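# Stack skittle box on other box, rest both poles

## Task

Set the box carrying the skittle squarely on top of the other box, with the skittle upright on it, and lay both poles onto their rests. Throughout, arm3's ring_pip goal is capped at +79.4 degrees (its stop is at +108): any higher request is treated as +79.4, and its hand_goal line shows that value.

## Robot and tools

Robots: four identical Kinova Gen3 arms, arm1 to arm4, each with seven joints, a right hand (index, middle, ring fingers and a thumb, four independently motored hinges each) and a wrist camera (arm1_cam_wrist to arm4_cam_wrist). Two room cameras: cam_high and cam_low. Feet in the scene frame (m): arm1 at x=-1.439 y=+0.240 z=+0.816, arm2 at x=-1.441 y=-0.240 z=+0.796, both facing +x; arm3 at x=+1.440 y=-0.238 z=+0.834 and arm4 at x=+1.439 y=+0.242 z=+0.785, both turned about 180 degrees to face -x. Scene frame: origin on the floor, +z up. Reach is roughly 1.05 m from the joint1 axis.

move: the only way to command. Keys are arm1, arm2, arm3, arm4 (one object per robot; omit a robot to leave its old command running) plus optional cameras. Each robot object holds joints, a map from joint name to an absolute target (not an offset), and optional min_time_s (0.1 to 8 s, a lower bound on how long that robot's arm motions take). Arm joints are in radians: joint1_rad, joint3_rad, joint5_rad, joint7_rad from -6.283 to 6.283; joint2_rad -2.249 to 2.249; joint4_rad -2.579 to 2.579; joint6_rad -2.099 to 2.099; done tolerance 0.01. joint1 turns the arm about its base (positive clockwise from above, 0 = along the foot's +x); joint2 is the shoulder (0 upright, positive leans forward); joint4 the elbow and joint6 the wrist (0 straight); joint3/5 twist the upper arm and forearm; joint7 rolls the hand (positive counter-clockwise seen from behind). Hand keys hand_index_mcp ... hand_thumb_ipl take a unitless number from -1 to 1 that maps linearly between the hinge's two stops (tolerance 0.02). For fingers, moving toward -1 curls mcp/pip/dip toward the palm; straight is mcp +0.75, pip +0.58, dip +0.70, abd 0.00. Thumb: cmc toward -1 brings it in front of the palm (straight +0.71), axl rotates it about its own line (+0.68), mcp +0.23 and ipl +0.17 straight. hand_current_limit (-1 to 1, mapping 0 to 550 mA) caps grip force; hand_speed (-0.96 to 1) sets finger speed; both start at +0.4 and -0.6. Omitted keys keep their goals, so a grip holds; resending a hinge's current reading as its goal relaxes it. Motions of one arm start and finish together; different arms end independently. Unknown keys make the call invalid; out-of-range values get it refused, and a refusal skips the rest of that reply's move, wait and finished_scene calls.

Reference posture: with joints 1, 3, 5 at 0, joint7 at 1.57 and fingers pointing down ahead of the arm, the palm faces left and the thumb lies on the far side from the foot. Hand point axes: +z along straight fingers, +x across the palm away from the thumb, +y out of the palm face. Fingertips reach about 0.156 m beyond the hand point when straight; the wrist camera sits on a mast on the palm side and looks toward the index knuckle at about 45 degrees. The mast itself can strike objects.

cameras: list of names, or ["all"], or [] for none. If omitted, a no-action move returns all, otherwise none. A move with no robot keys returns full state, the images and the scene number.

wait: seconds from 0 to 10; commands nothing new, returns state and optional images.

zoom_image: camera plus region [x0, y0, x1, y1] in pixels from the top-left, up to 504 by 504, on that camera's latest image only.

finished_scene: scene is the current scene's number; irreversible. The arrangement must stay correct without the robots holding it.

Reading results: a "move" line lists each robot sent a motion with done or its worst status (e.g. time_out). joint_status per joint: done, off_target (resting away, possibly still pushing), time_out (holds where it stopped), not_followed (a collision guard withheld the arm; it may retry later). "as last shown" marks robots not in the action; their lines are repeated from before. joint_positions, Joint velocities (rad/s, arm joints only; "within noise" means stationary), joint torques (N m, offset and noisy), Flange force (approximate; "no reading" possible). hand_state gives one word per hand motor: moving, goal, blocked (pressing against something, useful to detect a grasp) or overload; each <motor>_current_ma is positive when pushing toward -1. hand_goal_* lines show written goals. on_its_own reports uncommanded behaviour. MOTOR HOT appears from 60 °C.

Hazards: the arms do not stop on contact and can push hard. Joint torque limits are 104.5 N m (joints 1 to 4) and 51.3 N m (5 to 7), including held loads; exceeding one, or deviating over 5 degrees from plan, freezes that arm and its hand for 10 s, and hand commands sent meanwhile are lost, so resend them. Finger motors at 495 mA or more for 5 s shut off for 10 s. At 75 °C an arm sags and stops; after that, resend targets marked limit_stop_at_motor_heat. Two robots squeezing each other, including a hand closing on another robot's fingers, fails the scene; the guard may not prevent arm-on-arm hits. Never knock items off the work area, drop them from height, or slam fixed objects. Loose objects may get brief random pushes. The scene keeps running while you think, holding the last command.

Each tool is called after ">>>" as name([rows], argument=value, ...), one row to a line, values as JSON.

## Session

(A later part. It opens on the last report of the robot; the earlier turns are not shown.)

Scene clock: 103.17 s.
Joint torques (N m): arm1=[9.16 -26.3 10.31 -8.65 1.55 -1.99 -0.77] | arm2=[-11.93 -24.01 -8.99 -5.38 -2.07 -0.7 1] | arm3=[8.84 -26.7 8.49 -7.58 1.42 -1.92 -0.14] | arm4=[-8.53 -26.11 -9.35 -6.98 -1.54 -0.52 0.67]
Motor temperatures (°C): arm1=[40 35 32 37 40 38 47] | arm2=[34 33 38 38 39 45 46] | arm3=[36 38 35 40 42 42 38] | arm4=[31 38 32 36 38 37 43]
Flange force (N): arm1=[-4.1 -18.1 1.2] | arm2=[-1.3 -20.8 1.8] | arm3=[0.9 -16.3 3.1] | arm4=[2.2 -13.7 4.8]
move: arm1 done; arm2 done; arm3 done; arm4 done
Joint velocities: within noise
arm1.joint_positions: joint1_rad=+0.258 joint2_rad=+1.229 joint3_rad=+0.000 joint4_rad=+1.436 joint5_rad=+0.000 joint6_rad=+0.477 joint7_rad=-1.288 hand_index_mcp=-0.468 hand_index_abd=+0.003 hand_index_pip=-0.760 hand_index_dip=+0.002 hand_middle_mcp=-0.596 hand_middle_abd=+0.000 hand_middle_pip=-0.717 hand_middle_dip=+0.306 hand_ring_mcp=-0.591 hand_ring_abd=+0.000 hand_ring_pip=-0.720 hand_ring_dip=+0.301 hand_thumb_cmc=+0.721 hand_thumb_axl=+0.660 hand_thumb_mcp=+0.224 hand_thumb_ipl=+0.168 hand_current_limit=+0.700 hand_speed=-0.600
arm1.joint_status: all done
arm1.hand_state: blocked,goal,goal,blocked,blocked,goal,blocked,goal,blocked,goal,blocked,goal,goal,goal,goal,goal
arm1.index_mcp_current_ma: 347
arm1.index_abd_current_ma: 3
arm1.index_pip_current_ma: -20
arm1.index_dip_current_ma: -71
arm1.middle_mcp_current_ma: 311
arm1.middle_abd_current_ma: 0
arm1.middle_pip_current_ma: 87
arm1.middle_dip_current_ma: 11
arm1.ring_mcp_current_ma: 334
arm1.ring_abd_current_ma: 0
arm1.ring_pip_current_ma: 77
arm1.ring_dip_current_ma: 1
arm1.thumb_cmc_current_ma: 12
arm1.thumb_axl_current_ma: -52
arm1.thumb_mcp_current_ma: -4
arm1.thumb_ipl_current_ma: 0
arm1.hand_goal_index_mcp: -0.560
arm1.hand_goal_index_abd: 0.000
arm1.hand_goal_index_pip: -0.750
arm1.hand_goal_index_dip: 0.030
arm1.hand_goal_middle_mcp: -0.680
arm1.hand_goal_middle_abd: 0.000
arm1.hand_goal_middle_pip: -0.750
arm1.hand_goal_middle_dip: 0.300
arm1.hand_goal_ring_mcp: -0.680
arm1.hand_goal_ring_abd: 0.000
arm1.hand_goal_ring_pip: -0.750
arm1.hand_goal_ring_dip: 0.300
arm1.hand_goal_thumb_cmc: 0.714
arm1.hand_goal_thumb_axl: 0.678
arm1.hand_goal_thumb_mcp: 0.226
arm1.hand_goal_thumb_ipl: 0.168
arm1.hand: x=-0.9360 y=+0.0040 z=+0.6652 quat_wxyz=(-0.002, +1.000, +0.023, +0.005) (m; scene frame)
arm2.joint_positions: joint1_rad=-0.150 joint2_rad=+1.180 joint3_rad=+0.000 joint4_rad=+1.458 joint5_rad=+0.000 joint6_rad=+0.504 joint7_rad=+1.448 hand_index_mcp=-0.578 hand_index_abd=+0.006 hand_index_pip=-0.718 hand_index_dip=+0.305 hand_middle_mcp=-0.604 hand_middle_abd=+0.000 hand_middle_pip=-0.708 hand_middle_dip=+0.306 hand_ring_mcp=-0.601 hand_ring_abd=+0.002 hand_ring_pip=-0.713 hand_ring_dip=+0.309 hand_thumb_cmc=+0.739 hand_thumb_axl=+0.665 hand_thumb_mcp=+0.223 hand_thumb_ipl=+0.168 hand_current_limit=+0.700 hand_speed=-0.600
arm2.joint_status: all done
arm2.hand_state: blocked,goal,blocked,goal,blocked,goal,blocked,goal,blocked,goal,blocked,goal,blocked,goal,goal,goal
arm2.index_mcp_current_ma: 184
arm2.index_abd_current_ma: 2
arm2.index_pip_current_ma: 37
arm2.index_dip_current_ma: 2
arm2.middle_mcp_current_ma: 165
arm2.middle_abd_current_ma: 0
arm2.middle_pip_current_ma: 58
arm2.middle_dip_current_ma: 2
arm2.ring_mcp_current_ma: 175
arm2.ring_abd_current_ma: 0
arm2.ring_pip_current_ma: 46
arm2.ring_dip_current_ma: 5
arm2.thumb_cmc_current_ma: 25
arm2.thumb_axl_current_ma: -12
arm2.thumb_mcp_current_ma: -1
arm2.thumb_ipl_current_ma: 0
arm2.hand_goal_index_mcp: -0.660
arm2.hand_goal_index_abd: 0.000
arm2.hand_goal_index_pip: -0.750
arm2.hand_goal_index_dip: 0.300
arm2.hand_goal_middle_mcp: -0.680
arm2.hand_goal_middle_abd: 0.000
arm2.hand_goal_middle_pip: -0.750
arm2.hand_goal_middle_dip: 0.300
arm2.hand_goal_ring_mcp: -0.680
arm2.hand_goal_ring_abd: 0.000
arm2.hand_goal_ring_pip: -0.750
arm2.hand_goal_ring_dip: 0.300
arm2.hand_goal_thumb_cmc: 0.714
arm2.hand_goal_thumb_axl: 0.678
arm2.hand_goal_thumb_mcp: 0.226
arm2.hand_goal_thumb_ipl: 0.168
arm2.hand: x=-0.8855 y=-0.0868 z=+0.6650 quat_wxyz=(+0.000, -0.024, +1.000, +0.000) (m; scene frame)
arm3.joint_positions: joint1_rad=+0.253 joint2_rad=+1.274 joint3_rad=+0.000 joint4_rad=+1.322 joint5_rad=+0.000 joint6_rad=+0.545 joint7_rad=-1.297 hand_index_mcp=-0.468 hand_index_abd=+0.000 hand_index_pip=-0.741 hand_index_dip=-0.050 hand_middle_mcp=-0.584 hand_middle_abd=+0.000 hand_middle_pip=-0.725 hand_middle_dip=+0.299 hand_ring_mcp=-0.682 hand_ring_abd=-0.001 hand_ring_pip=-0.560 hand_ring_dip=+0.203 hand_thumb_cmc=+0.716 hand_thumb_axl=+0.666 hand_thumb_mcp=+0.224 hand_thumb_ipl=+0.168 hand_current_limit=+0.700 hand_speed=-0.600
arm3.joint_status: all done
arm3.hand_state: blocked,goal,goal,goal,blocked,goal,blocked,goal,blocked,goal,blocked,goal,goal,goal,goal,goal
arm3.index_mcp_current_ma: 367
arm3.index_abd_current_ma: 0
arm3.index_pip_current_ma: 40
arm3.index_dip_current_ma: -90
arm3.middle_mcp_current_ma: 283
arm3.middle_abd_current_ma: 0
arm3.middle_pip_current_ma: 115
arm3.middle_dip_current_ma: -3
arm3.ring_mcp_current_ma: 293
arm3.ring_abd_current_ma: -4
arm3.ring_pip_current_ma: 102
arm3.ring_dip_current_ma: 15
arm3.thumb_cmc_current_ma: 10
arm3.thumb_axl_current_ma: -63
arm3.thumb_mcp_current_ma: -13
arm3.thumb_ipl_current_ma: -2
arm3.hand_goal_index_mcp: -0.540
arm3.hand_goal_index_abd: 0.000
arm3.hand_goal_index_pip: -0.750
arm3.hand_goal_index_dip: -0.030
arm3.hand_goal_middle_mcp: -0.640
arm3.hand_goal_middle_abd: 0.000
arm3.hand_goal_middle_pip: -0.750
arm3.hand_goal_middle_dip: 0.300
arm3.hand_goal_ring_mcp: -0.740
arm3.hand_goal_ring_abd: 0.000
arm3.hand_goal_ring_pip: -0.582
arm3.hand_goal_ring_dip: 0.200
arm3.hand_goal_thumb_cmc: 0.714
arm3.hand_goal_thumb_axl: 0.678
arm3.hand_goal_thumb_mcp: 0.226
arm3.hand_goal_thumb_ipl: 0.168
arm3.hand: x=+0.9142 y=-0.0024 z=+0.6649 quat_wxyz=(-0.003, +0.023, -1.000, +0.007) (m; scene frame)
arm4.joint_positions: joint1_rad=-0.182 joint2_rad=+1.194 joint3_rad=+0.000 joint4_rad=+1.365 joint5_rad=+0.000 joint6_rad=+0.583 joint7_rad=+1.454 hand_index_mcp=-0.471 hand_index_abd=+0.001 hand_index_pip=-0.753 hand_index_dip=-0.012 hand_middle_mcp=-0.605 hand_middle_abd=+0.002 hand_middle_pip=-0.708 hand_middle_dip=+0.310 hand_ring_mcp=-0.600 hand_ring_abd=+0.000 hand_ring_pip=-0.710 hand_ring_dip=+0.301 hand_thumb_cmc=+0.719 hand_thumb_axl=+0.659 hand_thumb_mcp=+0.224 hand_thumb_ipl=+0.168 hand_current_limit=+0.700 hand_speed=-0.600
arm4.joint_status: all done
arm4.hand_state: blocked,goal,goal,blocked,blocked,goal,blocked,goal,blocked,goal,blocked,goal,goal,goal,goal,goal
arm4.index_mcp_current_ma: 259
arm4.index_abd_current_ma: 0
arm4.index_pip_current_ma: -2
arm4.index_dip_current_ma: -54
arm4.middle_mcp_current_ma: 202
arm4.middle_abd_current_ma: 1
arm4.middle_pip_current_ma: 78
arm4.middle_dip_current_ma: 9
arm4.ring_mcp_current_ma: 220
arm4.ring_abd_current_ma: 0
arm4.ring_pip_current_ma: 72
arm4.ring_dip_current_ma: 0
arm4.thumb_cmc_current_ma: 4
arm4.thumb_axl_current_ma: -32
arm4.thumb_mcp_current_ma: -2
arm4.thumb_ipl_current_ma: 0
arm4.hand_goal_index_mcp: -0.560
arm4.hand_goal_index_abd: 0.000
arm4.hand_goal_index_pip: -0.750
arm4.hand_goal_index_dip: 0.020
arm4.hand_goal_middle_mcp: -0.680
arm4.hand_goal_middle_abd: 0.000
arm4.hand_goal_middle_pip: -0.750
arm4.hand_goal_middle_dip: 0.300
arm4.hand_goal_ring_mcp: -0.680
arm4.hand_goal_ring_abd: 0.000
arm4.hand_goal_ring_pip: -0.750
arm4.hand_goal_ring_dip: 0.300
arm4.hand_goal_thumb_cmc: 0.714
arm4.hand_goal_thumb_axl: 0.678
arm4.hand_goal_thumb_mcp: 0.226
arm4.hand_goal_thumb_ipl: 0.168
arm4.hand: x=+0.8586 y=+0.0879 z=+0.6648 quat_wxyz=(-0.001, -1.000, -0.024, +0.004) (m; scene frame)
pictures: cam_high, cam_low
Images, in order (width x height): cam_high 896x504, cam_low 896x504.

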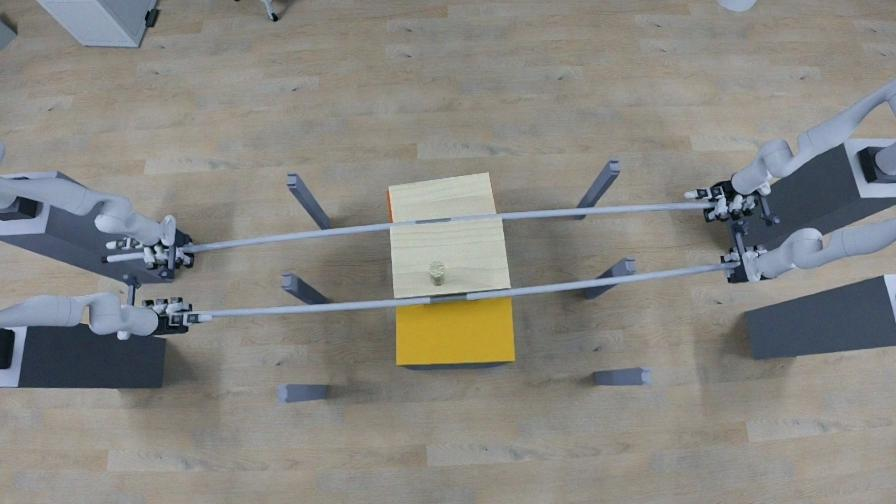

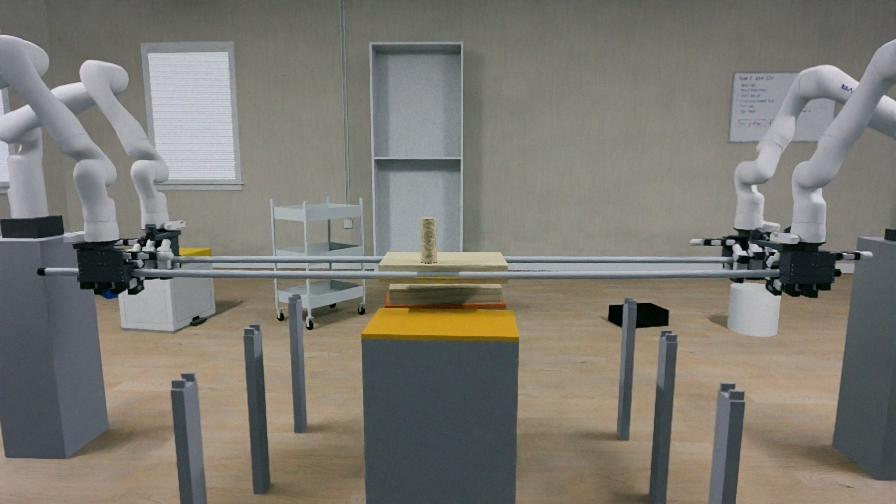

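>>> move(arm1={"joints":{"joint1_rad":0.1967,"joint2_rad":1.2151,"joint4_rad":1.4881,"joint6_rad":0.4384,"joint7_rad":-1.3343},"min_time_s":1.8}, arm2={"joints":{"joint1_rad":-0.2125,"joint2_rad":1.1859,"joint4_rad":1.4373,"joint6_rad":0.5184,"joint7_rad":1.4001},"min_time_s":1.8}, arm3={"joints":{"joint1_rad":0.3548,"joint2_rad":1.3004,"joint4_rad":1.2284,"joint6_rad":0.6128,"joint7_rad":-1.1802},"min_time_s":1.8}, arm4={"joints":{"joint1_rad":-0.0726,"joint2_rad":1.1957,"joint4_rad":1.3576,"joint6_rad":0.5883,"joint7_rad":1.578},"min_time_s":1.8})

>>> move(arm1={"joints":{"joint1_rad":0.1324,"joint2_rad":1.205,"joint4_rad":1.5302,"joint6_rad":0.4064,"joint7_rad":-1.3835},"min_time_s":1.8}, arm2={"joints":{"joint1_rad":-0.2737,"joint2_rad":1.1948,"joint4_rad":1.4066,"joint6_rad":0.5402,"joint7_rad":1.354},"min_time_s":1.8}, arm3={"joints":{"joint1_rad":0.4497,"joint2_rad":1.343,"joint4_rad":1.0921,"joint6_rad":0.7065,"joint7_rad":-1.0702},"min_time_s":1.8}, arm4={"joints":{"joint1_rad":0.0353,"joint2_rad":1.2077,"joint4_rad":1.3193,"joint6_rad":0.6146,"joint7_rad":1.701},"min_time_s":1.8}, cameras=["cam_high","cam_low"])

>>> move(arm1={"joints":{"joint1_rad":0.0661,"joint2_rad":1.1977,"joint4_rad":1.5622,"joint6_rad":0.3817,"joint7_rad":-1.4348},"min_time_s":1.8}, arm2={"joints":{"joint1_rad":-0.3329,"joint2_rad":1.207,"joint4_rad":1.3657,"joint6_rad":0.5689,"joint7_rad":1.3098},"min_time_s":1.8}, arm3={"joints":{"joint1_rad":0.5357,"joint2_rad":1.4035,"joint4_rad":0.913,"joint6_rad":0.8251,"joint7_rad":-0.9692},"min_time_s":1.8}, arm4={"joints":{"joint1_rad":0.1394,"joint2_rad":1.2306,"joint4_rad":1.2487,"joint6_rad":0.6623,"joint7_rad":1.8201},"min_time_s":1.8})

>>> move(arm1={"joints":{"joint1_rad":-0.0018,"joint2_rad":1.1927,"joint4_rad":1.5843,"joint6_rad":0.3646,"joint7_rad":-1.4876},"min_time_s":2}, arm2={"joints":{"joint1_rad":-0.3897,"joint2_rad":1.2226,"joint4_rad":1.3146,"joint6_rad":0.6044,"joint7_rad":1.2681},"min_time_s":2}, arm3={"joints":{"joint1_rad":0.6132,"joint2_rad":1.4985,"joint4_rad":0.6543,"joint6_rad":0.9888,"joint7_rad":-0.8766},"min_time_s":2}, arm4={"joints":{"joint1_rad":0.2371,"joint2_rad":1.265,"joint4_rad":1.1447,"joint6_rad":0.7319,"joint7_rad":1.9329},"min_time_s":2}, cameras=["cam_high","cam_low"])

>>> zoom_image(camera="cam_high", region=[365, 140, 525, 300])

>>> zoom_image(camera="cam_low", region=[360, 210, 530, 350])

Scene clock: 106.27 s.
Joint torques (N m): arm1=[9.23 -25.09 10.56 -7.31 1.41 -1.54 -0.8] | arm2=[-12.16 -23.89 -9.19 -5.11 -2.13 -0.42 1.07] | arm3=[9.56 -26.25 8.61 -6.44 1.7 -1.26 -0.22] | arm4=[-8.56 -26.11 -9.33 -7.04 -1.61 -0.53 0.63]
Motor temperatures (°C): arm1=[40 35 32 37 40 38 47] | arm2=[34 33 38 38 39 45 46] | arm3=[36 38 35 40 42 42 38] | arm4=[31 38 32 36 38 37 43]
Flange force (N): arm1=[-2.8 -17.7 1.1] | arm2=[-2.8 -20.8 1.9] | arm3=[6.5 -15.0 3.2] | arm4=[3.9 -13.4 4.7]
move: arm1 done; arm2 done; arm3 done; arm4 done
Joint velocities: within noise
arm1.joint_positions: joint1_rad=+0.197 joint2_rad=+1.215 joint3_rad=+0.000 joint4_rad=+1.488 joint5_rad=+0.000 joint6_rad=+0.438 joint7_rad=-1.334 hand_index_mcp=-0.468 hand_index_abd=+0.003 hand_index_pip=-0.760 hand_index_dip=+0.002 hand_middle_mcp=-0.596 hand_middle_abd=+0.000 hand_middle_pip=-0.717 hand_middle_dip=+0.306 hand_ring_mcp=-0.591 hand_ring_abd=+0.000 hand_ring_pip=-0.720 hand_ring_dip=+0.301 hand_thumb_cmc=+0.721 hand_thumb_axl=+0.660 hand_thumb_mcp=+0.224 hand_thumb_ipl=+0.168 hand_current_limit=+0.700 hand_speed=-0.600
arm1.joint_status: all done
arm1.hand_state: blocked,goal,goal,blocked,blocked,goal,blocked,goal,blocked,goal,blocked,goal,goal,goal,goal,goal
arm1.index_mcp_current_ma: 347
arm1.index_abd_current_ma: 3
arm1.index_pip_current_ma: -20
arm1.index_dip_current_ma: -71
arm1.middle_mcp_current_ma: 311
arm1.middle_abd_current_ma: 0
arm1.middle_pip_current_ma: 87
arm1.middle_dip_current_ma: 11
arm1.ring_mcp_current_ma: 334
arm1.ring_abd_current_ma: 0
arm1.ring_pip_current_ma: 77
arm1.ring_dip_current_ma: 1
arm1.thumb_cmc_current_ma: 12
arm1.thumb_axl_current_ma: -52
arm1.thumb_mcp_current_ma: -4
arm1.thumb_ipl_current_ma: 0
arm1.hand_goal_index_mcp: -0.560
arm1.hand_goal_index_abd: 0.000
arm1.hand_goal_index_pip: -0.750
arm1.hand_goal_index_dip: 0.030
arm1.hand_goal_middle_mcp: -0.680
arm1.hand_goal_middle_abd: 0.000
arm1.hand_goal_middle_pip: -0.750
arm1.hand_goal_middle_dip: 0.300
arm1.hand_goal_ring_mcp: -0.680
arm1.hand_goal_ring_abd: 0.000
arm1.hand_goal_ring_pip: -0.750
arm1.hand_goal_ring_dip: 0.300
arm1.hand_goal_thumb_cmc: 0.714
arm1.hand_goal_thumb_axl: 0.678
arm1.hand_goal_thumb_mcp: 0.226
arm1.hand_goal_thumb_ipl: 0.168
arm1.hand: x=-0.9391 y=+0.0383 z=+0.6652 quat_wxyz=(-0.002, +1.000, +0.031, +0.005) (m; scene frame)
arm2.joint_positions: joint1_rad=-0.212 joint2_rad=+1.186 joint3_rad=+0.000 joint4_rad=+1.437 joint5_rad=+0.000 joint6_rad=+0.518 joint7_rad=+1.400 hand_index_mcp=-0.578 hand_index_abd=+0.005 hand_index_pip=-0.718 hand_index_dip=+0.305 hand_middle_mcp=-0.604 hand_middle_abd=+0.000 hand_middle_pip=-0.708 hand_middle_dip=+0.306 hand_ring_mcp=-0.601 hand_ring_abd=+0.002 hand_ring_pip=-0.713 hand_ring_dip=+0.309 hand_thumb_cmc=+0.739 hand_thumb_axl=+0.665 hand_thumb_mcp=+0.223 hand_thumb_ipl=+0.168 hand_current_limit=+0.700 hand_speed=-0.600
arm2.joint_status: all done
arm2.hand_state: blocked,goal,blocked,goal,blocked,goal,blocked,goal,blocked,goal,blocked,goal,blocked,goal,goal,goal
arm2.index_mcp_current_ma: 184
arm2.index_abd_current_ma: 2
arm2.index_pip_current_ma: 37
arm2.index_dip_current_ma: 2
arm2.middle_mcp_current_ma: 165
arm2.middle_abd_current_ma: 0
arm2.middle_pip_current_ma: 58
arm2.middle_dip_current_ma: 2
arm2.ring_mcp_current_ma: 175
arm2.ring_abd_current_ma: 0
arm2.ring_pip_current_ma: 46
arm2.ring_dip_current_ma: 5
arm2.thumb_cmc_current_ma: 25
arm2.thumb_axl_current_ma: -12
arm2.thumb_mcp_current_ma: -1
arm2.thumb_ipl_current_ma: 0
arm2.hand_goal_index_mcp: -0.660
arm2.hand_goal_index_abd: 0.000
arm2.hand_goal_index_pip: -0.750
arm2.hand_goal_index_dip: 0.300
arm2.hand_goal_middle_mcp: -0.680
arm2.hand_goal_middle_abd: 0.000
arm2.hand_goal_middle_pip: -0.750
arm2.hand_goal_middle_dip: 0.300
arm2.hand_goal_ring_mcp: -0.680
arm2.hand_goal_ring_abd: 0.000
arm2.hand_goal_ring_pip: -0.750
arm2.hand_goal_ring_dip: 0.300
arm2.hand_goal_thumb_cmc: 0.714
arm2.hand_goal_thumb_axl: 0.678
arm2.hand_goal_thumb_mcp: 0.226
arm2.hand_goal_thumb_ipl: 0.168
arm2.hand: x=-0.8873 y=-0.0518 z=+0.6650 quat_wxyz=(+0.000, -0.031, +1.000, +0.000) (m; scene frame)
arm3.joint_positions: joint1_rad=+0.355 joint2_rad=+1.300 joint3_rad=+0.000 joint4_rad=+1.228 joint5_rad=+0.000 joint6_rad=+0.613 joint7_rad=-1.180 hand_index_mcp=-0.468 hand_index_abd=+0.000 hand_index_pip=-0.741 hand_index_dip=-0.050 hand_middle_mcp=-0.584 hand_middle_abd=+0.000 hand_middle_pip=-0.725 hand_middle_dip=+0.299 hand_ring_mcp=-0.682 hand_ring_abd=-0.001 hand_ring_pip=-0.560 hand_ring_dip=+0.203 hand_thumb_cmc=+0.716 hand_thumb_axl=+0.666 hand_thumb_mcp=+0.224 hand_thumb_ipl=+0.168 hand_current_limit=+0.700 hand_speed=-0.600
arm3.joint_status: all done
arm3.hand_state: blocked,goal,goal,goal,blocked,goal,blocked,goal,blocked,goal,blocked,goal,goal,goal,goal,goal
arm3.index_mcp_current_ma: 367
arm3.index_abd_current_ma: 0
arm3.index_pip_current_ma: 40
arm3.index_dip_current_ma: -90
arm3.middle_mcp_current_ma: 283
arm3.middle_abd_current_ma: 0
arm3.middle_pip_current_ma: 115
arm3.middle_dip_current_ma: -3
arm3.ring_mcp_current_ma: 293
arm3.ring_abd_current_ma: -5
arm3.ring_pip_current_ma: 102
arm3.ring_dip_current_ma: 15
arm3.thumb_cmc_current_ma: 10
arm3.thumb_axl_current_ma: -63
arm3.thumb_mcp_current_ma: -13
arm3.thumb_ipl_current_ma: -2
arm3.hand_goal_index_mcp: -0.540
arm3.hand_goal_index_abd: 0.000
arm3.hand_goal_index_pip: -0.750
arm3.hand_goal_index_dip: -0.030
arm3.hand_goal_middle_mcp: -0.640
arm3.hand_goal_middle_abd: 0.000
arm3.hand_goal_middle_pip: -0.750
arm3.hand_goal_middle_dip: 0.300
arm3.hand_goal_ring_mcp: -0.740
arm3.hand_goal_ring_abd: 0.000
arm3.hand_goal_ring_pip: -0.582
arm3.hand_goal_ring_dip: 0.200
arm3.hand_goal_thumb_cmc: 0.714
arm3.hand_goal_thumb_axl: 0.678
arm3.hand_goal_thumb_mcp: 0.226
arm3.hand_goal_thumb_ipl: 0.168
arm3.hand: x=+0.9116 y=+0.0594 z=+0.6651 quat_wxyz=(-0.003, +0.030, -1.000, +0.007) (m; scene frame)
arm4.joint_positions: joint1_rad=-0.073 joint2_rad=+1.196 joint3_rad=+0.000 joint4_rad=+1.358 joint5_rad=+0.000 joint6_rad=+0.588 joint7_rad=+1.578 hand_index_mcp=-0.471 hand_index_abd=+0.001 hand_index_pip=-0.753 hand_index_dip=-0.012 hand_middle_mcp=-0.605 hand_middle_abd=+0.002 hand_middle_pip=-0.708 hand_middle_dip=+0.310 hand_ring_mcp=-0.600 hand_ring_abd=+0.000 hand_ring_pip=-0.710 hand_ring_dip=+0.301 hand_thumb_cmc=+0.719 hand_thumb_axl=+0.659 hand_thumb_mcp=+0.224 hand_thumb_ipl=+0.168 hand_current_limit=+0.700 hand_speed=-0.600
arm4.joint_status: all done
arm4.hand_state: blocked,goal,goal,blocked,blocked,goal,blocked,goal,blocked,goal,blocked,goal,goal,goal,goal,goal
arm4.index_mcp_current_ma: 259
arm4.index_abd_current_ma: 0
arm4.index_pip_current_ma: -2
arm4.index_dip_current_ma: -54
arm4.middle_mcp_current_ma: 202
arm4.middle_abd_current_ma: 1
arm4.middle_pip_current_ma: 78
arm4.middle_dip_current_ma: 9
arm4.ring_mcp_current_ma: 220
arm4.ring_abd_current_ma: 0
arm4.ring_pip_current_ma: 72
arm4.ring_dip_current_ma: 0
arm4.thumb_cmc_current_ma: 4
arm4.thumb_axl_current_ma: -32
arm4.thumb_mcp_current_ma: -2
arm4.thumb_ipl_current_ma: 0
arm4.hand_goal_index_mcp: -0.560
arm4.hand_goal_index_abd: 0.000
arm4.hand_goal_index_pip: -0.750
arm4.hand_goal_index_dip: 0.020
arm4.hand_goal_middle_mcp: -0.680
arm4.hand_goal_middle_abd: 0.000
arm4.hand_goal_middle_pip: -0.750
arm4.hand_goal_middle_dip: 0.300
arm4.hand_goal_ring_mcp: -0.680
arm4.hand_goal_ring_abd: 0.000
arm4.hand_goal_ring_pip: -0.750
arm4.hand_goal_ring_dip: 0.300
arm4.hand_goal_thumb_cmc: 0.714
arm4.hand_goal_thumb_axl: 0.678
arm4.hand_goal_thumb_mcp: 0.226
arm4.hand_goal_thumb_ipl: 0.168
arm4.hand: x=+0.8542 y=+0.1491 z=+0.6650 quat_wxyz=(+0.000, -1.000, -0.031, +0.004) (m; scene frame)
pictures: none

Scene clock: 108.40 s.
Joint torques (N m): arm1=[9.3 -24.31 10.71 -6.6 1.29 -1.33 -0.78] | arm2=[-11.97 -24.61 -8.94 -5.84 -2.17 -0.72 1.01] | arm3=[8.74 -28.58 7.31 -9.19 1.68 -2.2 -0.25] | arm4=[-8.61 -24.75 -9.16 -4.94 -1.58 0.72 0.72]
Motor temperatures (°C): arm1=[40 35 32 37 40 38 47] | arm2=[34 33 38 38 39 45 46] | arm3=[36 38 35 40 42 42 38] | arm4=[31 38 32 36 38 37 43]
Flange force (N): arm1=[-2.7 -17.8 0.8] | arm2=[-2.7 -20.2 2.1] | arm3=[2.8 -14.9 2.9] | arm4=[1.5 -13.2 4.7]
move: arm1 done; arm2 done; arm3 done; arm4 done
Joint velocities: within noise
arm1.joint_positions: joint1_rad=+0.132 joint2_rad=+1.205 joint3_rad=+0.000 joint4_rad=+1.530 joint5_rad=+0.000 joint6_rad=+0.406 joint7_rad=-1.383 hand_index_mcp=-0.468 hand_index_abd=+0.003 hand_index_pip=-0.760 hand_index_dip=+0.002 hand_middle_mcp=-0.596 hand_middle_abd=+0.000 hand_middle_pip=-0.717 hand_middle_dip=+0.306 hand_ring_mcp=-0.591 hand_ring_abd=+0.000 hand_ring_pip=-0.720 hand_ring_dip=+0.301 hand_thumb_cmc=+0.721 hand_thumb_axl=+0.660 hand_thumb_mcp=+0.224 hand_thumb_ipl=+0.168 hand_current_limit=+0.700 hand_speed=-0.600
arm1.joint_status: all done
arm1.hand_state: blocked,goal,goal,blocked,blocked,goal,blocked,goal,blocked,goal,blocked,goal,goal,goal,goal,goal
arm1.index_mcp_current_ma: 347
arm1.index_abd_current_ma: 3
arm1.index_pip_current_ma: -20
arm1.index_dip_current_ma: -71
arm1.middle_mcp_current_ma: 311
arm1.middle_abd_current_ma: 0
arm1.middle_pip_current_ma: 87
arm1.middle_dip_current_ma: 11
arm1.ring_mcp_current_ma: 334
arm1.ring_abd_current_ma: 0
arm1.ring_pip_current_ma: 77
arm1.ring_dip_current_ma: 1
arm1.thumb_cmc_current_ma: 12
arm1.thumb_axl_current_ma: -52
arm1.thumb_mcp_current_ma: -4
arm1.thumb_ipl_current_ma: 0
arm1.hand_goal_index_mcp: -0.560
arm1.hand_goal_index_abd: 0.000
arm1.hand_goal_index_pip: -0.750
arm1.hand_goal_index_dip: 0.030
arm1.hand_goal_middle_mcp: -0.680
arm1.hand_goal_middle_abd: 0.000
arm1.hand_goal_middle_pip: -0.750
arm1.hand_goal_middle_dip: 0.300
arm1.hand_goal_ring_mcp: -0.680
arm1.hand_goal_ring_abd: 0.000
arm1.hand_goal_ring_pip: -0.750
arm1.hand_goal_ring_dip: 0.300
arm1.hand_goal_thumb_cmc: 0.714
arm1.hand_goal_thumb_axl: 0.678
arm1.hand_goal_thumb_mcp: 0.226
arm1.hand_goal_thumb_ipl: 0.168
arm1.hand: x=-0.9420 y=+0.0726 z=+0.6651 quat_wxyz=(-0.002, +0.999, +0.038, +0.005) (m; scene frame)
arm2.joint_positions: joint1_rad=-0.274 joint2_rad=+1.195 joint3_rad=+0.000 joint4_rad=+1.407 joint5_rad=+0.000 joint6_rad=+0.540 joint7_rad=+1.354 hand_index_mcp=-0.578 hand_index_abd=+0.005 hand_index_pip=-0.718 hand_index_dip=+0.305 hand_middle_mcp=-0.604 hand_middle_abd=+0.000 hand_middle_pip=-0.708 hand_middle_dip=+0.306 hand_ring_mcp=-0.601 hand_ring_abd=+0.002 hand_ring_pip=-0.713 hand_ring_dip=+0.309 hand_thumb_cmc=+0.739 hand_thumb_axl=+0.665 hand_thumb_mcp=+0.223 hand_thumb_ipl=+0.168 hand_current_limit=+0.700 hand_speed=-0.600
arm2.joint_status: all done
arm2.hand_state: blocked,goal,blocked,goal,blocked,goal,blocked,goal,blocked,goal,blocked,goal,blocked,goal,goal,goal
arm2.index_mcp_current_ma: 184
arm2.index_abd_current_ma: 2
arm2.index_pip_current_ma: 37
arm2.index_dip_current_ma: 2
arm2.middle_mcp_current_ma: 165
arm2.middle_abd_current_ma: 0
arm2.middle_pip_current_ma: 58
arm2.middle_dip_current_ma: 2
arm2.ring_mcp_current_ma: 175
arm2.ring_abd_current_ma: 0
arm2.ring_pip_current_ma: 46
arm2.ring_dip_current_ma: 5
arm2.thumb_cmc_current_ma: 25
arm2.thumb_axl_current_ma: -12
arm2.thumb_mcp_current_ma: -1
arm2.thumb_ipl_current_ma: 0
arm2.hand_goal_index_mcp: -0.660
arm2.hand_goal_index_abd: 0.000
arm2.hand_goal_index_pip: -0.750
arm2.hand_goal_index_dip: 0.300
arm2.hand_goal_middle_mcp: -0.680
arm2.hand_goal_middle_abd: 0.000
arm2.hand_goal_middle_pip: -0.750
arm2.hand_goal_middle_dip: 0.300
arm2.hand_goal_ring_mcp: -0.680
arm2.hand_goal_ring_abd: 0.000
arm2.hand_goal_ring_pip: -0.750
arm2.hand_goal_ring_dip: 0.300
arm2.hand_goal_thumb_cmc: 0.714
arm2.hand_goal_thumb_axl: 0.678
arm2.hand_goal_thumb_mcp: 0.226
arm2.hand_goal_thumb_ipl: 0.168
arm2.hand: x=-0.8888 y=-0.0168 z=+0.6649 quat_wxyz=(+0.000, -0.039, +0.999, +0.000) (m; scene frame)
arm3.joint_positions: joint1_rad=+0.450 joint2_rad=+1.343 joint3_rad=+0.000 joint4_rad=+1.092 joint5_rad=+0.000 joint6_rad=+0.706 joint7_rad=-1.070 hand_index_mcp=-0.468 hand_index_abd=+0.000 hand_index_pip=-0.741 hand_index_dip=-0.050 hand_middle_mcp=-0.584 hand_middle_abd=+0.000 hand_middle_pip=-0.725 hand_middle_dip=+0.299 hand_ring_mcp=-0.682 hand_ring_abd=-0.002 hand_ring_pip=-0.560 hand_ring_dip=+0.203 hand_thumb_cmc=+0.716 hand_thumb_axl=+0.666 hand_thumb_mcp=+0.224 hand_thumb_ipl=+0.168 hand_current_limit=+0.700 hand_speed=-0.600
arm3.joint_status: all done
arm3.hand_state: blocked,goal,goal,goal,blocked,goal,blocked,goal,blocked,goal,blocked,goal,goal,goal,goal,goal
arm3.index_mcp_current_ma: 367
arm3.index_abd_current_ma: 0
arm3.index_pip_current_ma: 40
arm3.index_dip_current_ma: -90
arm3.middle_mcp_current_ma: 283
arm3.middle_abd_current_ma: 0
arm3.middle_pip_current_ma: 115
arm3.middle_dip_current_ma: -3
arm3.ring_mcp_current_ma: 293
arm3.ring_abd_current_ma: -6
arm3.ring_pip_current_ma: 101
arm3.ring_dip_current_ma: 15
arm3.thumb_cmc_current_ma: 10
arm3.thumb_axl_current_ma: -63
arm3.thumb_mcp_current_ma: -13
arm3.thumb_ipl_current_ma: -2
arm3.hand_goal_index_mcp: -0.540
arm3.hand_goal_index_abd: 0.000
arm3.hand_goal_index_pip: -0.750
arm3.hand_goal_index_dip: -0.030
arm3.hand_goal_middle_mcp: -0.640
arm3.hand_goal_middle_abd: 0.000
arm3.hand_goal_middle_pip: -0.750
arm3.hand_goal_middle_dip: 0.300
arm3.hand_goal_ring_mcp: -0.740
arm3.hand_goal_ring_abd: 0.000
arm3.hand_goal_ring_pip: -0.582
arm3.hand_goal_ring_dip: 0.200
arm3.hand_goal_thumb_cmc: 0.714
arm3.hand_goal_thumb_axl: 0.678
arm3.hand_goal_thumb_mcp: 0.226
arm3.hand_goal_thumb_ipl: 0.168
arm3.hand: x=+0.9077 y=+0.1219 z=+0.6648 quat_wxyz=(-0.003, +0.038, -0.999, +0.007) (m; scene frame)
arm4.joint_positions: joint1_rad=+0.035 joint2_rad=+1.208 joint3_rad=+0.000 joint4_rad=+1.319 joint5_rad=+0.000 joint6_rad=+0.615 joint7_rad=+1.701 hand_index_mcp=-0.471 hand_index_abd=+0.001 hand_index_pip=-0.753 hand_index_dip=-0.012 hand_middle_mcp=-0.604 hand_middle_abd=+0.003 hand_middle_pip=-0.709 hand_middle_dip=+0.310 hand_ring_mcp=-0.600 hand_ring_abd=+0.000 hand_ring_pip=-0.710 hand_ring_dip=+0.301 hand_thumb_cmc=+0.719 hand_thumb_axl=+0.659 hand_thumb_mcp=+0.224 hand_thumb_ipl=+0.168 hand_current_limit=+0.700 hand_speed=-0.600
arm4.joint_status: all done
arm4.hand_state: blocked,goal,goal,blocked,blocked,goal,blocked,goal,blocked,goal,blocked,goal,goal,goal,goal,goal
arm4.index_mcp_current_ma: 259
arm4.index_abd_current_ma: 0
arm4.index_pip_current_ma: -2
arm4.index_dip_current_ma: -54
arm4.middle_mcp_current_ma: 206
arm4.middle_abd_current_ma: 1
arm4.middle_pip_current_ma: 75
arm4.middle_dip_current_ma: 9
arm4.ring_mcp_current_ma: 220
arm4.ring_abd_current_ma: 0
arm4.ring_pip_current_ma: 72
arm4.ring_dip_current_ma: 0
arm4.thumb_cmc_current_ma: 4
arm4.thumb_axl_current_ma: -32
arm4.thumb_mcp_current_ma: -2
arm4.thumb_ipl_current_ma: 0
arm4.hand_goal_index_mcp: -0.560
arm4.hand_goal_index_abd: 0.000
arm4.hand_goal_index_pip: -0.750
arm4.hand_goal_index_dip: 0.020
arm4.hand_goal_middle_mcp: -0.680
arm4.hand_goal_middle_abd: 0.000
arm4.hand_goal_middle_pip: -0.750
arm4.hand_goal_middle_dip: 0.300
arm4.hand_goal_ring_mcp: -0.680
arm4.hand_goal_ring_abd: 0.000
arm4.hand_goal_ring_pip: -0.750
arm4.hand_goal_ring_dip: 0.300
arm4.hand_goal_thumb_cmc: 0.714
arm4.hand_goal_thumb_axl: 0.678
arm4.hand_goal_thumb_mcp: 0.226
arm4.hand_goal_thumb_ipl: 0.168
arm4.hand: x=+0.8494 y=+0.2104 z=+0.6649 quat_wxyz=(+0.000, -0.999, -0.039, +0.004) (m; scene frame)
pictures: cam_high, cam_low
Images, in order (width x height): cam_high 896x504, cam_low 896x504.

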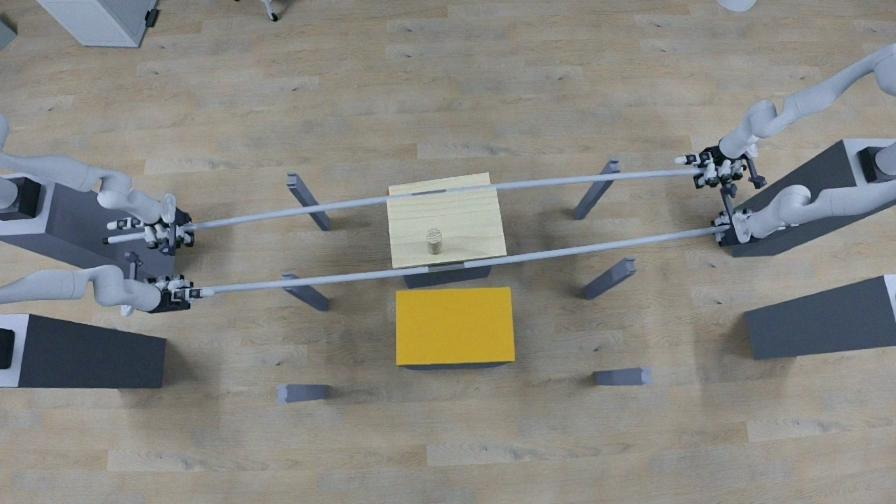

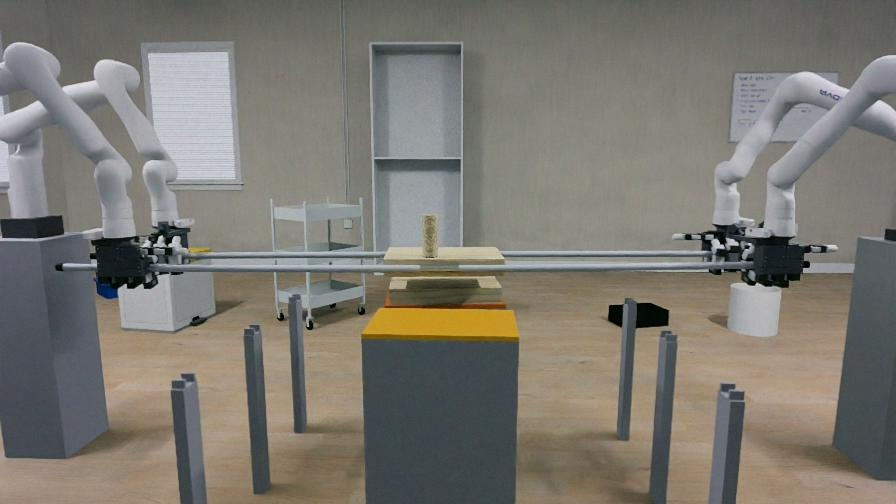

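Scene clock: 110.53 s.
Joint torques (N m): arm1=[9.22 -23.67 10.76 -5.95 1.15 -1.14 -0.77] | arm2=[-12.22 -24.86 -8.97 -5.75 -2.38 -0.61 1.02] | arm3=[9.58 -28.86 7.26 -8.78 2.08 -1.76 -0.21] | arm4=[-8.73 -25.3 -8.99 -5.33 -1.84 0.67 0.58]
Motor temperatures (°C): arm1=[40 35 32 37 40 38 47] | arm2=[34 33 38 38 39 45 46] | arm3=[36 38 35 40 42 42 38] | arm4=[31 38 32 36 38 37 43]
Flange force (N): arm1=[-2.7 -17.6 0.7] | arm2=[-4.5 -20.0 2.3] | arm3=[7.2 -13.1 3.1] | arm4=[3.0 -13.1 4.7]
move: arm1 done; arm2 done; arm3 done; arm4 done
Joint velocities: within noise
arm1.joint_positions: joint1_rad=+0.066 joint2_rad=+1.198 joint3_rad=+0.000 joint4_rad=+1.562 joint5_rad=+0.000 joint6_rad=+0.382 joint7_rad=-1.435 hand_index_mcp=-0.468 hand_index_abd=+0.003 hand_index_pip=-0.760 hand_index_dip=+0.002 hand_middle_mcp=-0.596 hand_middle_abd=+0.000 hand_middle_pip=-0.717 hand_middle_dip=+0.306 hand_ring_mcp=-0.591 hand_ring_abd=+0.000 hand_ring_pip=-0.720 hand_ring_dip=+0.301 hand_thumb_cmc=+0.721 hand_thumb_axl=+0.660 hand_thumb_mcp=+0.224 hand_thumb_ipl=+0.168 hand_current_limit=+0.700 hand_speed=-0.600
arm1.joint_status: all done
arm1.hand_state: blocked,goal,goal,blocked,blocked,goal,blocked,goal,blocked,goal,blocked,goal,goal,goal,goal,goal
arm1.index_mcp_current_ma: 347
arm1.index_abd_current_ma: 3
arm1.index_pip_current_ma: -20
arm1.index_dip_current_ma: -71
arm1.middle_mcp_current_ma: 311
arm1.middle_abd_current_ma: 0
arm1.middle_pip_current_ma: 87
arm1.middle_dip_current_ma: 11
arm1.ring_mcp_current_ma: 334
arm1.ring_abd_current_ma: 0
arm1.ring_pip_current_ma: 77
arm1.ring_dip_current_ma: 1
arm1.thumb_cmc_current_ma: 12
arm1.thumb_axl_current_ma: -52
arm1.thumb_mcp_current_ma: -4
arm1.thumb_ipl_current_ma: 0
arm1.hand_goal_index_mcp: -0.560
arm1.hand_goal_index_abd: 0.000
arm1.hand_goal_index_pip: -0.750
arm1.hand_goal_index_dip: 0.030
arm1.hand_goal_middle_mcp: -0.680
arm1.hand_goal_middle_abd: 0.000
arm1.hand_goal_middle_pip: -0.750
arm1.hand_goal_middle_dip: 0.300
arm1.hand_goal_ring_mcp: -0.680
arm1.hand_goal_ring_abd: 0.000
arm1.hand_goal_ring_pip: -0.750
arm1.hand_goal_ring_dip: 0.300
arm1.hand_goal_thumb_cmc: 0.714
arm1.hand_goal_thumb_axl: 0.678
arm1.hand_goal_thumb_mcp: 0.226
arm1.hand_goal_thumb_ipl: 0.168
arm1.hand: x=-0.9447 y=+0.1068 z=+0.6651 quat_wxyz=(-0.002, +0.999, +0.046, +0.005) (m; scene frame)
arm2.joint_positions: joint1_rad=-0.333 joint2_rad=+1.207 joint3_rad=+0.000 joint4_rad=+1.366 joint5_rad=+0.000 joint6_rad=+0.569 joint7_rad=+1.310 hand_index_mcp=-0.578 hand_index_abd=+0.005 hand_index_pip=-0.718 hand_index_dip=+0.305 hand_middle_mcp=-0.604 hand_middle_abd=+0.000 hand_middle_pip=-0.708 hand_middle_dip=+0.306 hand_ring_mcp=-0.601 hand_ring_abd=+0.002 hand_ring_pip=-0.713 hand_ring_dip=+0.309 hand_thumb_cmc=+0.739 hand_thumb_axl=+0.665 hand_thumb_mcp=+0.223 hand_thumb_ipl=+0.168 hand_current_limit=+0.700 hand_speed=-0.600
arm2.joint_status: all done
arm2.hand_state: blocked,goal,blocked,goal,blocked,goal,blocked,goal,blocked,goal,blocked,goal,blocked,goal,goal,goal
arm2.index_mcp_current_ma: 184
arm2.index_abd_current_ma: 2
arm2.index_pip_current_ma: 37
arm2.index_dip_current_ma: 2
arm2.middle_mcp_current_ma: 165
arm2.middle_abd_current_ma: 0
arm2.middle_pip_current_ma: 58
arm2.middle_dip_current_ma: 2
arm2.ring_mcp_current_ma: 175
arm2.ring_abd_current_ma: 0
arm2.ring_pip_current_ma: 46
arm2.ring_dip_current_ma: 5
arm2.thumb_cmc_current_ma: 25
arm2.thumb_axl_current_ma: -12
arm2.thumb_mcp_current_ma: -1
arm2.thumb_ipl_current_ma: 0
arm2.hand_goal_index_mcp: -0.660
arm2.hand_goal_index_abd: 0.000
arm2.hand_goal_index_pip: -0.750
arm2.hand_goal_index_dip: 0.300
arm2.hand_goal_middle_mcp: -0.680
arm2.hand_goal_middle_abd: 0.000
arm2.hand_goal_middle_pip: -0.750
arm2.hand_goal_middle_dip: 0.300
arm2.hand_goal_ring_mcp: -0.680
arm2.hand_goal_ring_abd: 0.000
arm2.hand_goal_ring_pip: -0.750
arm2.hand_goal_ring_dip: 0.300
arm2.hand_goal_thumb_cmc: 0.714
arm2.hand_goal_thumb_axl: 0.678
arm2.hand_goal_thumb_mcp: 0.226
arm2.hand_goal_thumb_ipl: 0.168
arm2.hand: x=-0.8902 y=+0.0182 z=+0.6649 quat_wxyz=(+0.000, -0.046, +0.999, +0.000) (m; scene frame)
arm3.joint_positions: joint1_rad=+0.536 joint2_rad=+1.403 joint3_rad=+0.000 joint4_rad=+0.913 joint5_rad=+0.000 joint6_rad=+0.825 joint7_rad=-0.969 hand_index_mcp=-0.468 hand_index_abd=+0.000 hand_index_pip=-0.741 hand_index_dip=-0.050 hand_middle_mcp=-0.584 hand_middle_abd=+0.000 hand_middle_pip=-0.725 hand_middle_dip=+0.299 hand_ring_mcp=-0.682 hand_ring_abd=-0.002 hand_ring_pip=-0.560 hand_ring_dip=+0.203 hand_thumb_cmc=+0.716 hand_thumb_axl=+0.666 hand_thumb_mcp=+0.224 hand_thumb_ipl=+0.168 hand_current_limit=+0.700 hand_speed=-0.600
arm3.joint_status: all done
arm3.hand_state: blocked,goal,goal,goal,blocked,goal,blocked,goal,blocked,goal,blocked,goal,goal,goal,goal,goal
arm3.index_mcp_current_ma: 367
arm3.index_abd_current_ma: 0
arm3.index_pip_current_ma: 40
arm3.index_dip_current_ma: -90
arm3.middle_mcp_current_ma: 283
arm3.middle_abd_current_ma: 0
arm3.middle_pip_current_ma: 115
arm3.middle_dip_current_ma: -3
arm3.ring_mcp_current_ma: 294
arm3.ring_abd_current_ma: -7
arm3.ring_pip_current_ma: 101
arm3.ring_dip_current_ma: 15
arm3.thumb_cmc_current_ma: 10
arm3.thumb_axl_current_ma: -63
arm3.thumb_mcp_current_ma: -13
arm3.thumb_ipl_current_ma: -2
arm3.hand_goal_index_mcp: -0.540
arm3.hand_goal_index_abd: 0.000
arm3.hand_goal_index_pip: -0.750
arm3.hand_goal_index_dip: -0.030
arm3.hand_goal_middle_mcp: -0.640
arm3.hand_goal_middle_abd: 0.000
arm3.hand_goal_middle_pip: -0.750
arm3.hand_goal_middle_dip: 0.300
arm3.hand_goal_ring_mcp: -0.740
arm3.hand_goal_ring_abd: 0.000
arm3.hand_goal_ring_pip: -0.582
arm3.hand_goal_ring_dip: 0.200
arm3.hand_goal_thumb_cmc: 0.714
arm3.hand_goal_thumb_axl: 0.678
arm3.hand_goal_thumb_mcp: 0.226
arm3.hand_goal_thumb_ipl: 0.168
arm3.hand: x=+0.9043 y=+0.1839 z=+0.6647 quat_wxyz=(-0.003, +0.045, -0.999, +0.007) (m; scene frame)
arm4.joint_positions: joint1_rad=+0.139 joint2_rad=+1.231 joint3_rad=+0.000 joint4_rad=+1.249 joint5_rad=+0.000 joint6_rad=+0.662 joint7_rad=+1.820 hand_index_mcp=-0.471 hand_index_abd=+0.001 hand_index_pip=-0.753 hand_index_dip=-0.012 hand_middle_mcp=-0.604 hand_middle_abd=+0.003 hand_middle_pip=-0.709 hand_middle_dip=+0.310 hand_ring_mcp=-0.600 hand_ring_abd=+0.000 hand_ring_pip=-0.710 hand_ring_dip=+0.301 hand_thumb_cmc=+0.719 hand_thumb_axl=+0.659 hand_thumb_mcp=+0.224 hand_thumb_ipl=+0.168 hand_current_limit=+0.700 hand_speed=-0.600
arm4.joint_status: all done
arm4.hand_state: blocked,goal,goal,blocked,blocked,goal,blocked,goal,blocked,goal,blocked,goal,goal,goal,goal,goal
arm4.index_mcp_current_ma: 259
arm4.index_abd_current_ma: 0
arm4.index_pip_current_ma: -2
arm4.index_dip_current_ma: -54
arm4.middle_mcp_current_ma: 206
arm4.middle_abd_current_ma: 1
arm4.middle_pip_current_ma: 75
arm4.middle_dip_current_ma: 9
arm4.ring_mcp_current_ma: 220
arm4.ring_abd_current_ma: 0
arm4.ring_pip_current_ma: 72
arm4.ring_dip_current_ma: 0
arm4.thumb_cmc_current_ma: 4
arm4.thumb_axl_current_ma: -32
arm4.thumb_mcp_current_ma: -2
arm4.thumb_ipl_current_ma: 0
arm4.hand_goal_index_mcp: -0.560
arm4.hand_goal_index_abd: 0.000
arm4.hand_goal_index_pip: -0.750
arm4.hand_goal_index_dip: 0.020
arm4.hand_goal_middle_mcp: -0.680
arm4.hand_goal_middle_abd: 0.000
arm4.hand_goal_middle_pip: -0.750
arm4.hand_goal_middle_dip: 0.300
arm4.hand_goal_ring_mcp: -0.680
arm4.hand_goal_ring_abd: 0.000
arm4.hand_goal_ring_pip: -0.750
arm4.hand_goal_ring_dip: 0.300
arm4.hand_goal_thumb_cmc: 0.714
arm4.hand_goal_thumb_axl: 0.678
arm4.hand_goal_thumb_mcp: 0.226
arm4.hand_goal_thumb_ipl: 0.168
arm4.hand: x=+0.8444 y=+0.2718 z=+0.6648 quat_wxyz=(+0.000, -0.999, -0.046, +0.004) (m; scene frame)
pictures: none

Scene clock: 112.90 s.
Joint torques (N m): arm1=[9.12 -23.17 10.84 -5.55 1.13 -0.99 -0.77] | arm2=[-12.62 -24.81 -9.22 -5.21 -2.62 -0.29 1.04] | arm3=[10.24 -29.88 6.64 -9.49 2.62 -1.82 -0.22] | arm4=[-8.76 -25.19 -8.5 -4.68 -1.9 1.37 0.66]
Motor temperatures (°C): arm1=[40 35 32 37 40 38 47] | arm2=[34 33 38 38 39 45 46] | arm3=[36 38 35 40 42 42 38] | arm4=[31 38 32 36 38 37 43]
Flange force (N): arm1=[-3.4 -17.3 0.4] | arm2=[-7.4 -19.5 2.5] | arm3=[9.5 -11.6 3.1] | arm4=[2.3 -13.0 4.8]
move: arm1 done; arm2 done; arm3 done; arm4 done
Joint velocities: within noise
arm1.joint_positions: joint1_rad=-0.002 joint2_rad=+1.193 joint3_rad=+0.000 joint4_rad=+1.584 joint5_rad=+0.000 joint6_rad=+0.365 joint7_rad=-1.488 hand_index_mcp=-0.468 hand_index_abd=+0.003 hand_index_pip=-0.760 hand_index_dip=+0.002 hand_middle_mcp=-0.596 hand_middle_abd=+0.000 hand_middle_pip=-0.717 hand_middle_dip=+0.306 hand_ring_mcp=-0.591 hand_ring_abd=+0.000 hand_ring_pip=-0.720 hand_ring_dip=+0.301 hand_thumb_cmc=+0.721 hand_thumb_axl=+0.660 hand_thumb_mcp=+0.224 hand_thumb_ipl=+0.168 hand_current_limit=+0.700 hand_speed=-0.600
arm1.joint_status: all done
arm1.hand_state: blocked,goal,goal,blocked,blocked,goal,blocked,goal,blocked,goal,blocked,goal,goal,goal,goal,goal
arm1.index_mcp_current_ma: 347
arm1.index_abd_current_ma: 3
arm1.index_pip_current_ma: -20
arm1.index_dip_current_ma: -71
arm1.middle_mcp_current_ma: 311
arm1.middle_abd_current_ma: 0
arm1.middle_pip_current_ma: 87
arm1.middle_dip_current_ma: 11
arm1.ring_mcp_current_ma: 334
arm1.ring_abd_current_ma: 0
arm1.ring_pip_current_ma: 77
arm1.ring_dip_current_ma: 1
arm1.thumb_cmc_current_ma: 12
arm1.thumb_axl_current_ma: -52
arm1.thumb_mcp_current_ma: -4
arm1.thumb_ipl_current_ma: 0
arm1.hand_goal_index_mcp: -0.560
arm1.hand_goal_index_abd: 0.000
arm1.hand_goal_index_pip: -0.750
arm1.hand_goal_index_dip: 0.030
arm1.hand_goal_middle_mcp: -0.680
arm1.hand_goal_middle_abd: 0.000
arm1.hand_goal_middle_pip: -0.750
arm1.hand_goal_middle_dip: 0.300
arm1.hand_goal_ring_mcp: -0.680
arm1.hand_goal_ring_abd: 0.000
arm1.hand_goal_ring_pip: -0.750
arm1.hand_goal_ring_dip: 0.300
arm1.hand_goal_thumb_cmc: 0.714
arm1.hand_goal_thumb_axl: 0.678
arm1.hand_goal_thumb_mcp: 0.226
arm1.hand_goal_thumb_ipl: 0.168
arm1.hand: x=-0.9471 y=+0.1410 z=+0.6652 quat_wxyz=(-0.002, +0.999, +0.053, +0.005) (m; scene frame)
arm2.joint_positions: joint1_rad=-0.390 joint2_rad=+1.223 joint3_rad=+0.000 joint4_rad=+1.315 joint5_rad=+0.000 joint6_rad=+0.604 joint7_rad=+1.268 hand_index_mcp=-0.578 hand_index_abd=+0.005 hand_index_pip=-0.718 hand_index_dip=+0.305 hand_middle_mcp=-0.604 hand_middle_abd=+0.000 hand_middle_pip=-0.708 hand_middle_dip=+0.306 hand_ring_mcp=-0.601 hand_ring_abd=+0.002 hand_ring_pip=-0.713 hand_ring_dip=+0.309 hand_thumb_cmc=+0.739 hand_thumb_axl=+0.665 hand_thumb_mcp=+0.223 hand_thumb_ipl=+0.168 hand_current_limit=+0.700 hand_speed=-0.600
arm2.joint_status: all done
arm2.hand_state: blocked,goal,blocked,goal,blocked,goal,blocked,goal,blocked,goal,blocked,goal,blocked,goal,goal,goal
arm2.index_mcp_current_ma: 184
arm2.index_abd_current_ma: 2
arm2.index_pip_current_ma: 37
arm2.index_dip_current_ma: 2
arm2.middle_mcp_current_ma: 165
arm2.middle_abd_current_ma: 0
arm2.middle_pip_current_ma: 58
arm2.middle_dip_current_ma: 2
arm2.ring_mcp_current_ma: 175
arm2.ring_abd_current_ma: 0
arm2.ring_pip_current_ma: 46
arm2.ring_dip_current_ma: 5
arm2.thumb_cmc_current_ma: 25
arm2.thumb_axl_current_ma: -12
arm2.thumb_mcp_current_ma: -1
arm2.thumb_ipl_current_ma: 0
arm2.hand_goal_index_mcp: -0.660
arm2.hand_goal_index_abd: 0.000
arm2.hand_goal_index_pip: -0.750
arm2.hand_goal_index_dip: 0.300
arm2.hand_goal_middle_mcp: -0.680
arm2.hand_goal_middle_abd: 0.000
arm2.hand_goal_middle_pip: -0.750
arm2.hand_goal_middle_dip: 0.300
arm2.hand_goal_ring_mcp: -0.680
arm2.hand_goal_ring_abd: 0.000
arm2.hand_goal_ring_pip: -0.750
arm2.hand_goal_ring_dip: 0.300
arm2.hand_goal_thumb_cmc: 0.714
arm2.hand_goal_thumb_axl: 0.678
arm2.hand_goal_thumb_mcp: 0.226
arm2.hand_goal_thumb_ipl: 0.168
arm2.hand: x=-0.8915 y=+0.0532 z=+0.6649 quat_wxyz=(+0.000, -0.054, +0.999, +0.000) (m; scene frame)
arm3.joint_positions: joint1_rad=+0.613 joint2_rad=+1.498 joint3_rad=+0.000 joint4_rad=+0.654 joint5_rad=+0.000 joint6_rad=+0.989 joint7_rad=-0.877 hand_index_mcp=-0.468 hand_index_abd=+0.000 hand_index_pip=-0.741 hand_index_dip=-0.050 hand_middle_mcp=-0.584 hand_middle_abd=+0.000 hand_middle_pip=-0.725 hand_middle_dip=+0.299 hand_ring_mcp=-0.682 hand_ring_abd=-0.002 hand_ring_pip=-0.560 hand_ring_dip=+0.203 hand_thumb_cmc=+0.716 hand_thumb_axl=+0.666 hand_thumb_mcp=+0.224 hand_thumb_ipl=+0.168 hand_current_limit=+0.700 hand_speed=-0.600
arm3.joint_status: all done
arm3.hand_state: blocked,goal,goal,goal,blocked,goal,blocked,goal,blocked,goal,blocked,goal,goal,goal,goal,goal
arm3.index_mcp_current_ma: 367
arm3.index_abd_current_ma: 0
arm3.index_pip_current_ma: 40
arm3.index_dip_current_ma: -90
arm3.middle_mcp_current_ma: 283
arm3.middle_abd_current_ma: 0
arm3.middle_pip_current_ma: 115
arm3.middle_dip_current_ma: -3
arm3.ring_mcp_current_ma: 294
arm3.ring_abd_current_ma: -7
arm3.ring_pip_current_ma: 101
arm3.ring_dip_current_ma: 15
arm3.thumb_cmc_current_ma: 10
arm3.thumb_axl_current_ma: -63
arm3.thumb_mcp_current_ma: -13
arm3.thumb_ipl_current_ma: -2
arm3.hand_goal_index_mcp: -0.540
arm3.hand_goal_index_abd: 0.000
arm3.hand_goal_index_pip: -0.750
arm3.hand_goal_index_dip: -0.030
arm3.hand_goal_middle_mcp: -0.640
arm3.hand_goal_middle_abd: 0.000
arm3.hand_goal_middle_pip: -0.750
arm3.hand_goal_middle_dip: 0.300
arm3.hand_goal_ring_mcp: -0.740
arm3.hand_goal_ring_abd: 0.000
arm3.hand_goal_ring_pip: -0.582
arm3.hand_goal_ring_dip: 0.200
arm3.hand_goal_thumb_cmc: 0.714
arm3.hand_goal_thumb_axl: 0.678
arm3.hand_goal_thumb_mcp: 0.226
arm3.hand_goal_thumb_ipl: 0.168
arm3.hand: x=+0.9004 y=+0.2460 z=+0.6646 quat_wxyz=(-0.003, +0.053, -0.999, +0.007) (m; scene frame)
arm4.joint_positions: joint1_rad=+0.237 joint2_rad=+1.265 joint3_rad=+0.000 joint4_rad=+1.145 joint5_rad=+0.000 joint6_rad=+0.732 joint7_rad=+1.933 hand_index_mcp=-0.471 hand_index_abd=+0.001 hand_index_pip=-0.753 hand_index_dip=-0.012 hand_middle_mcp=-0.603 hand_middle_abd=+0.003 hand_middle_pip=-0.710 hand_middle_dip=+0.310 hand_ring_mcp=-0.600 hand_ring_abd=+0.000 hand_ring_pip=-0.710 hand_ring_dip=+0.301 hand_thumb_cmc=+0.719 hand_thumb_axl=+0.659 hand_thumb_mcp=+0.224 hand_thumb_ipl=+0.168 hand_current_limit=+0.700 hand_speed=-0.600
arm4.joint_status: all done
arm4.hand_state: blocked,goal,goal,blocked,blocked,goal,blocked,goal,blocked,goal,blocked,goal,goal,goal,goal,goal
arm4.index_mcp_current_ma: 259
arm4.index_abd_current_ma: 0
arm4.index_pip_current_ma: -2
arm4.index_dip_current_ma: -54
arm4.middle_mcp_current_ma: 207
arm4.middle_abd_current_ma: 1
arm4.middle_pip_current_ma: 73
arm4.middle_dip_current_ma: 9
arm4.ring_mcp_current_ma: 220
arm4.ring_abd_current_ma: 0
arm4.ring_pip_current_ma: 72
arm4.ring_dip_current_ma: 0
arm4.thumb_cmc_current_ma: 4
arm4.thumb_axl_current_ma: -32
arm4.thumb_mcp_current_ma: -2
arm4.thumb_ipl_current_ma: 0
arm4.hand_goal_index_mcp: -0.560
arm4.hand_goal_index_abd: 0.000
arm4.hand_goal_index_pip: -0.750
arm4.hand_goal_index_dip: 0.020
arm4.hand_goal_middle_mcp: -0.680
arm4.hand_goal_middle_abd: 0.000
arm4.hand_goal_middle_pip: -0.750
arm4.hand_goal_middle_dip: 0.300
arm4.hand_goal_ring_mcp: -0.680
arm4.hand_goal_ring_abd: 0.000
arm4.hand_goal_ring_pip: -0.750
arm4.hand_goal_ring_dip: 0.300
arm4.hand_goal_thumb_cmc: 0.714
arm4.hand_goal_thumb_axl: 0.678
arm4.hand_goal_thumb_mcp: 0.226
arm4.hand_goal_thumb_ipl: 0.168
arm4.hand: x=+0.8392 y=+0.3328 z=+0.6651 quat_wxyz=(+0.000, -0.999, -0.054, +0.004) (m; scene frame)
pictures: cam_high, cam_low
Images, in order (width x height): cam_high 896x504, cam_low 896x504.

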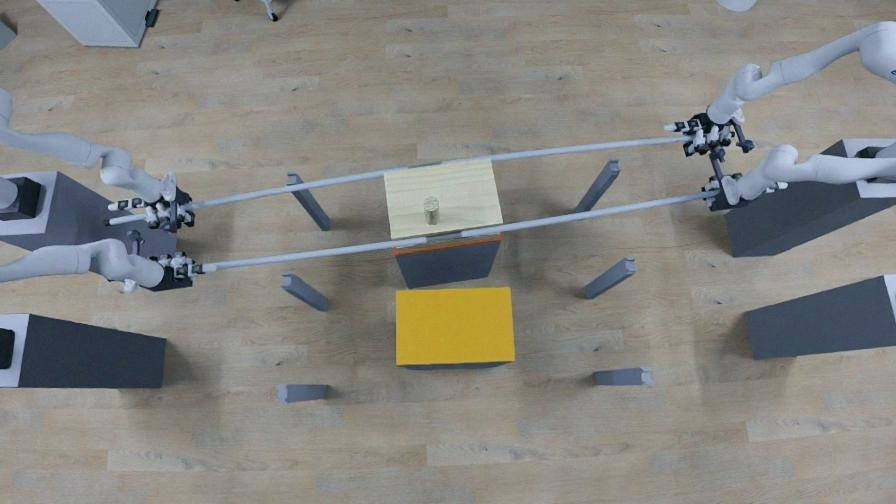

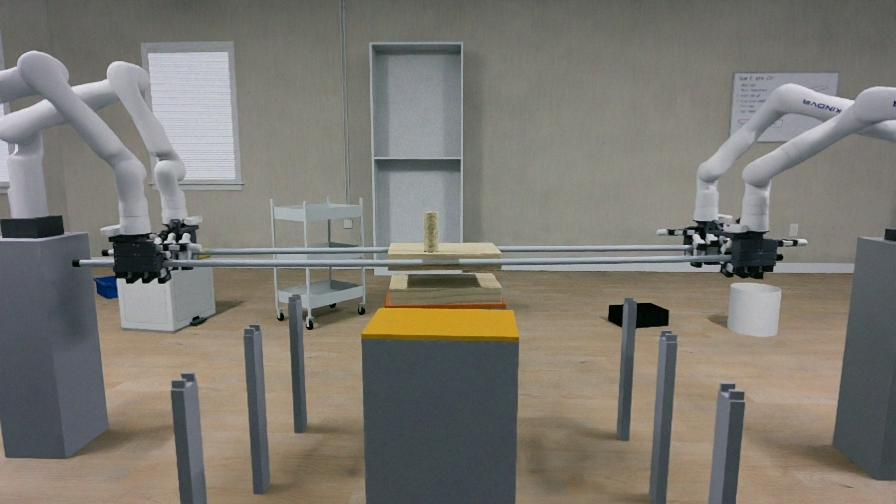

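Scaled by 3.150 from the camera's 896x504 image, which has a finer 1280x720 frame.

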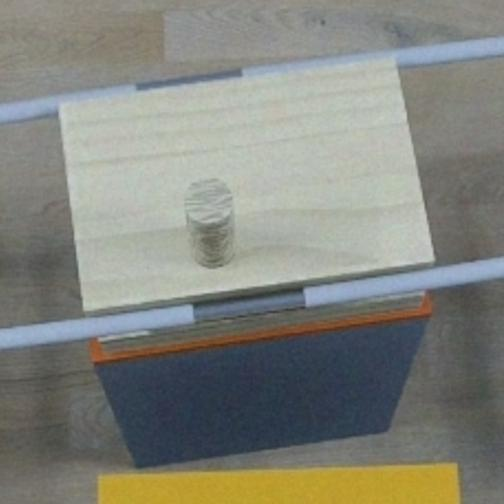

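Scaled by 2.965 from the camera's 896x504 image, which has a finer 1280x720 frame.

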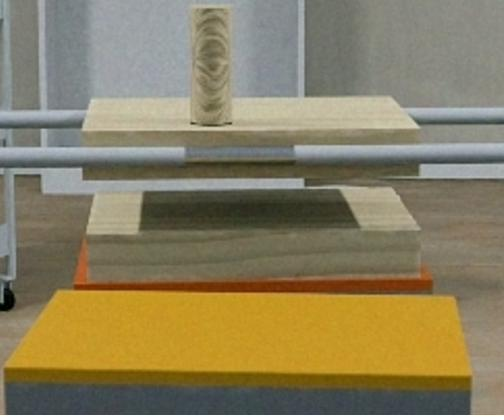

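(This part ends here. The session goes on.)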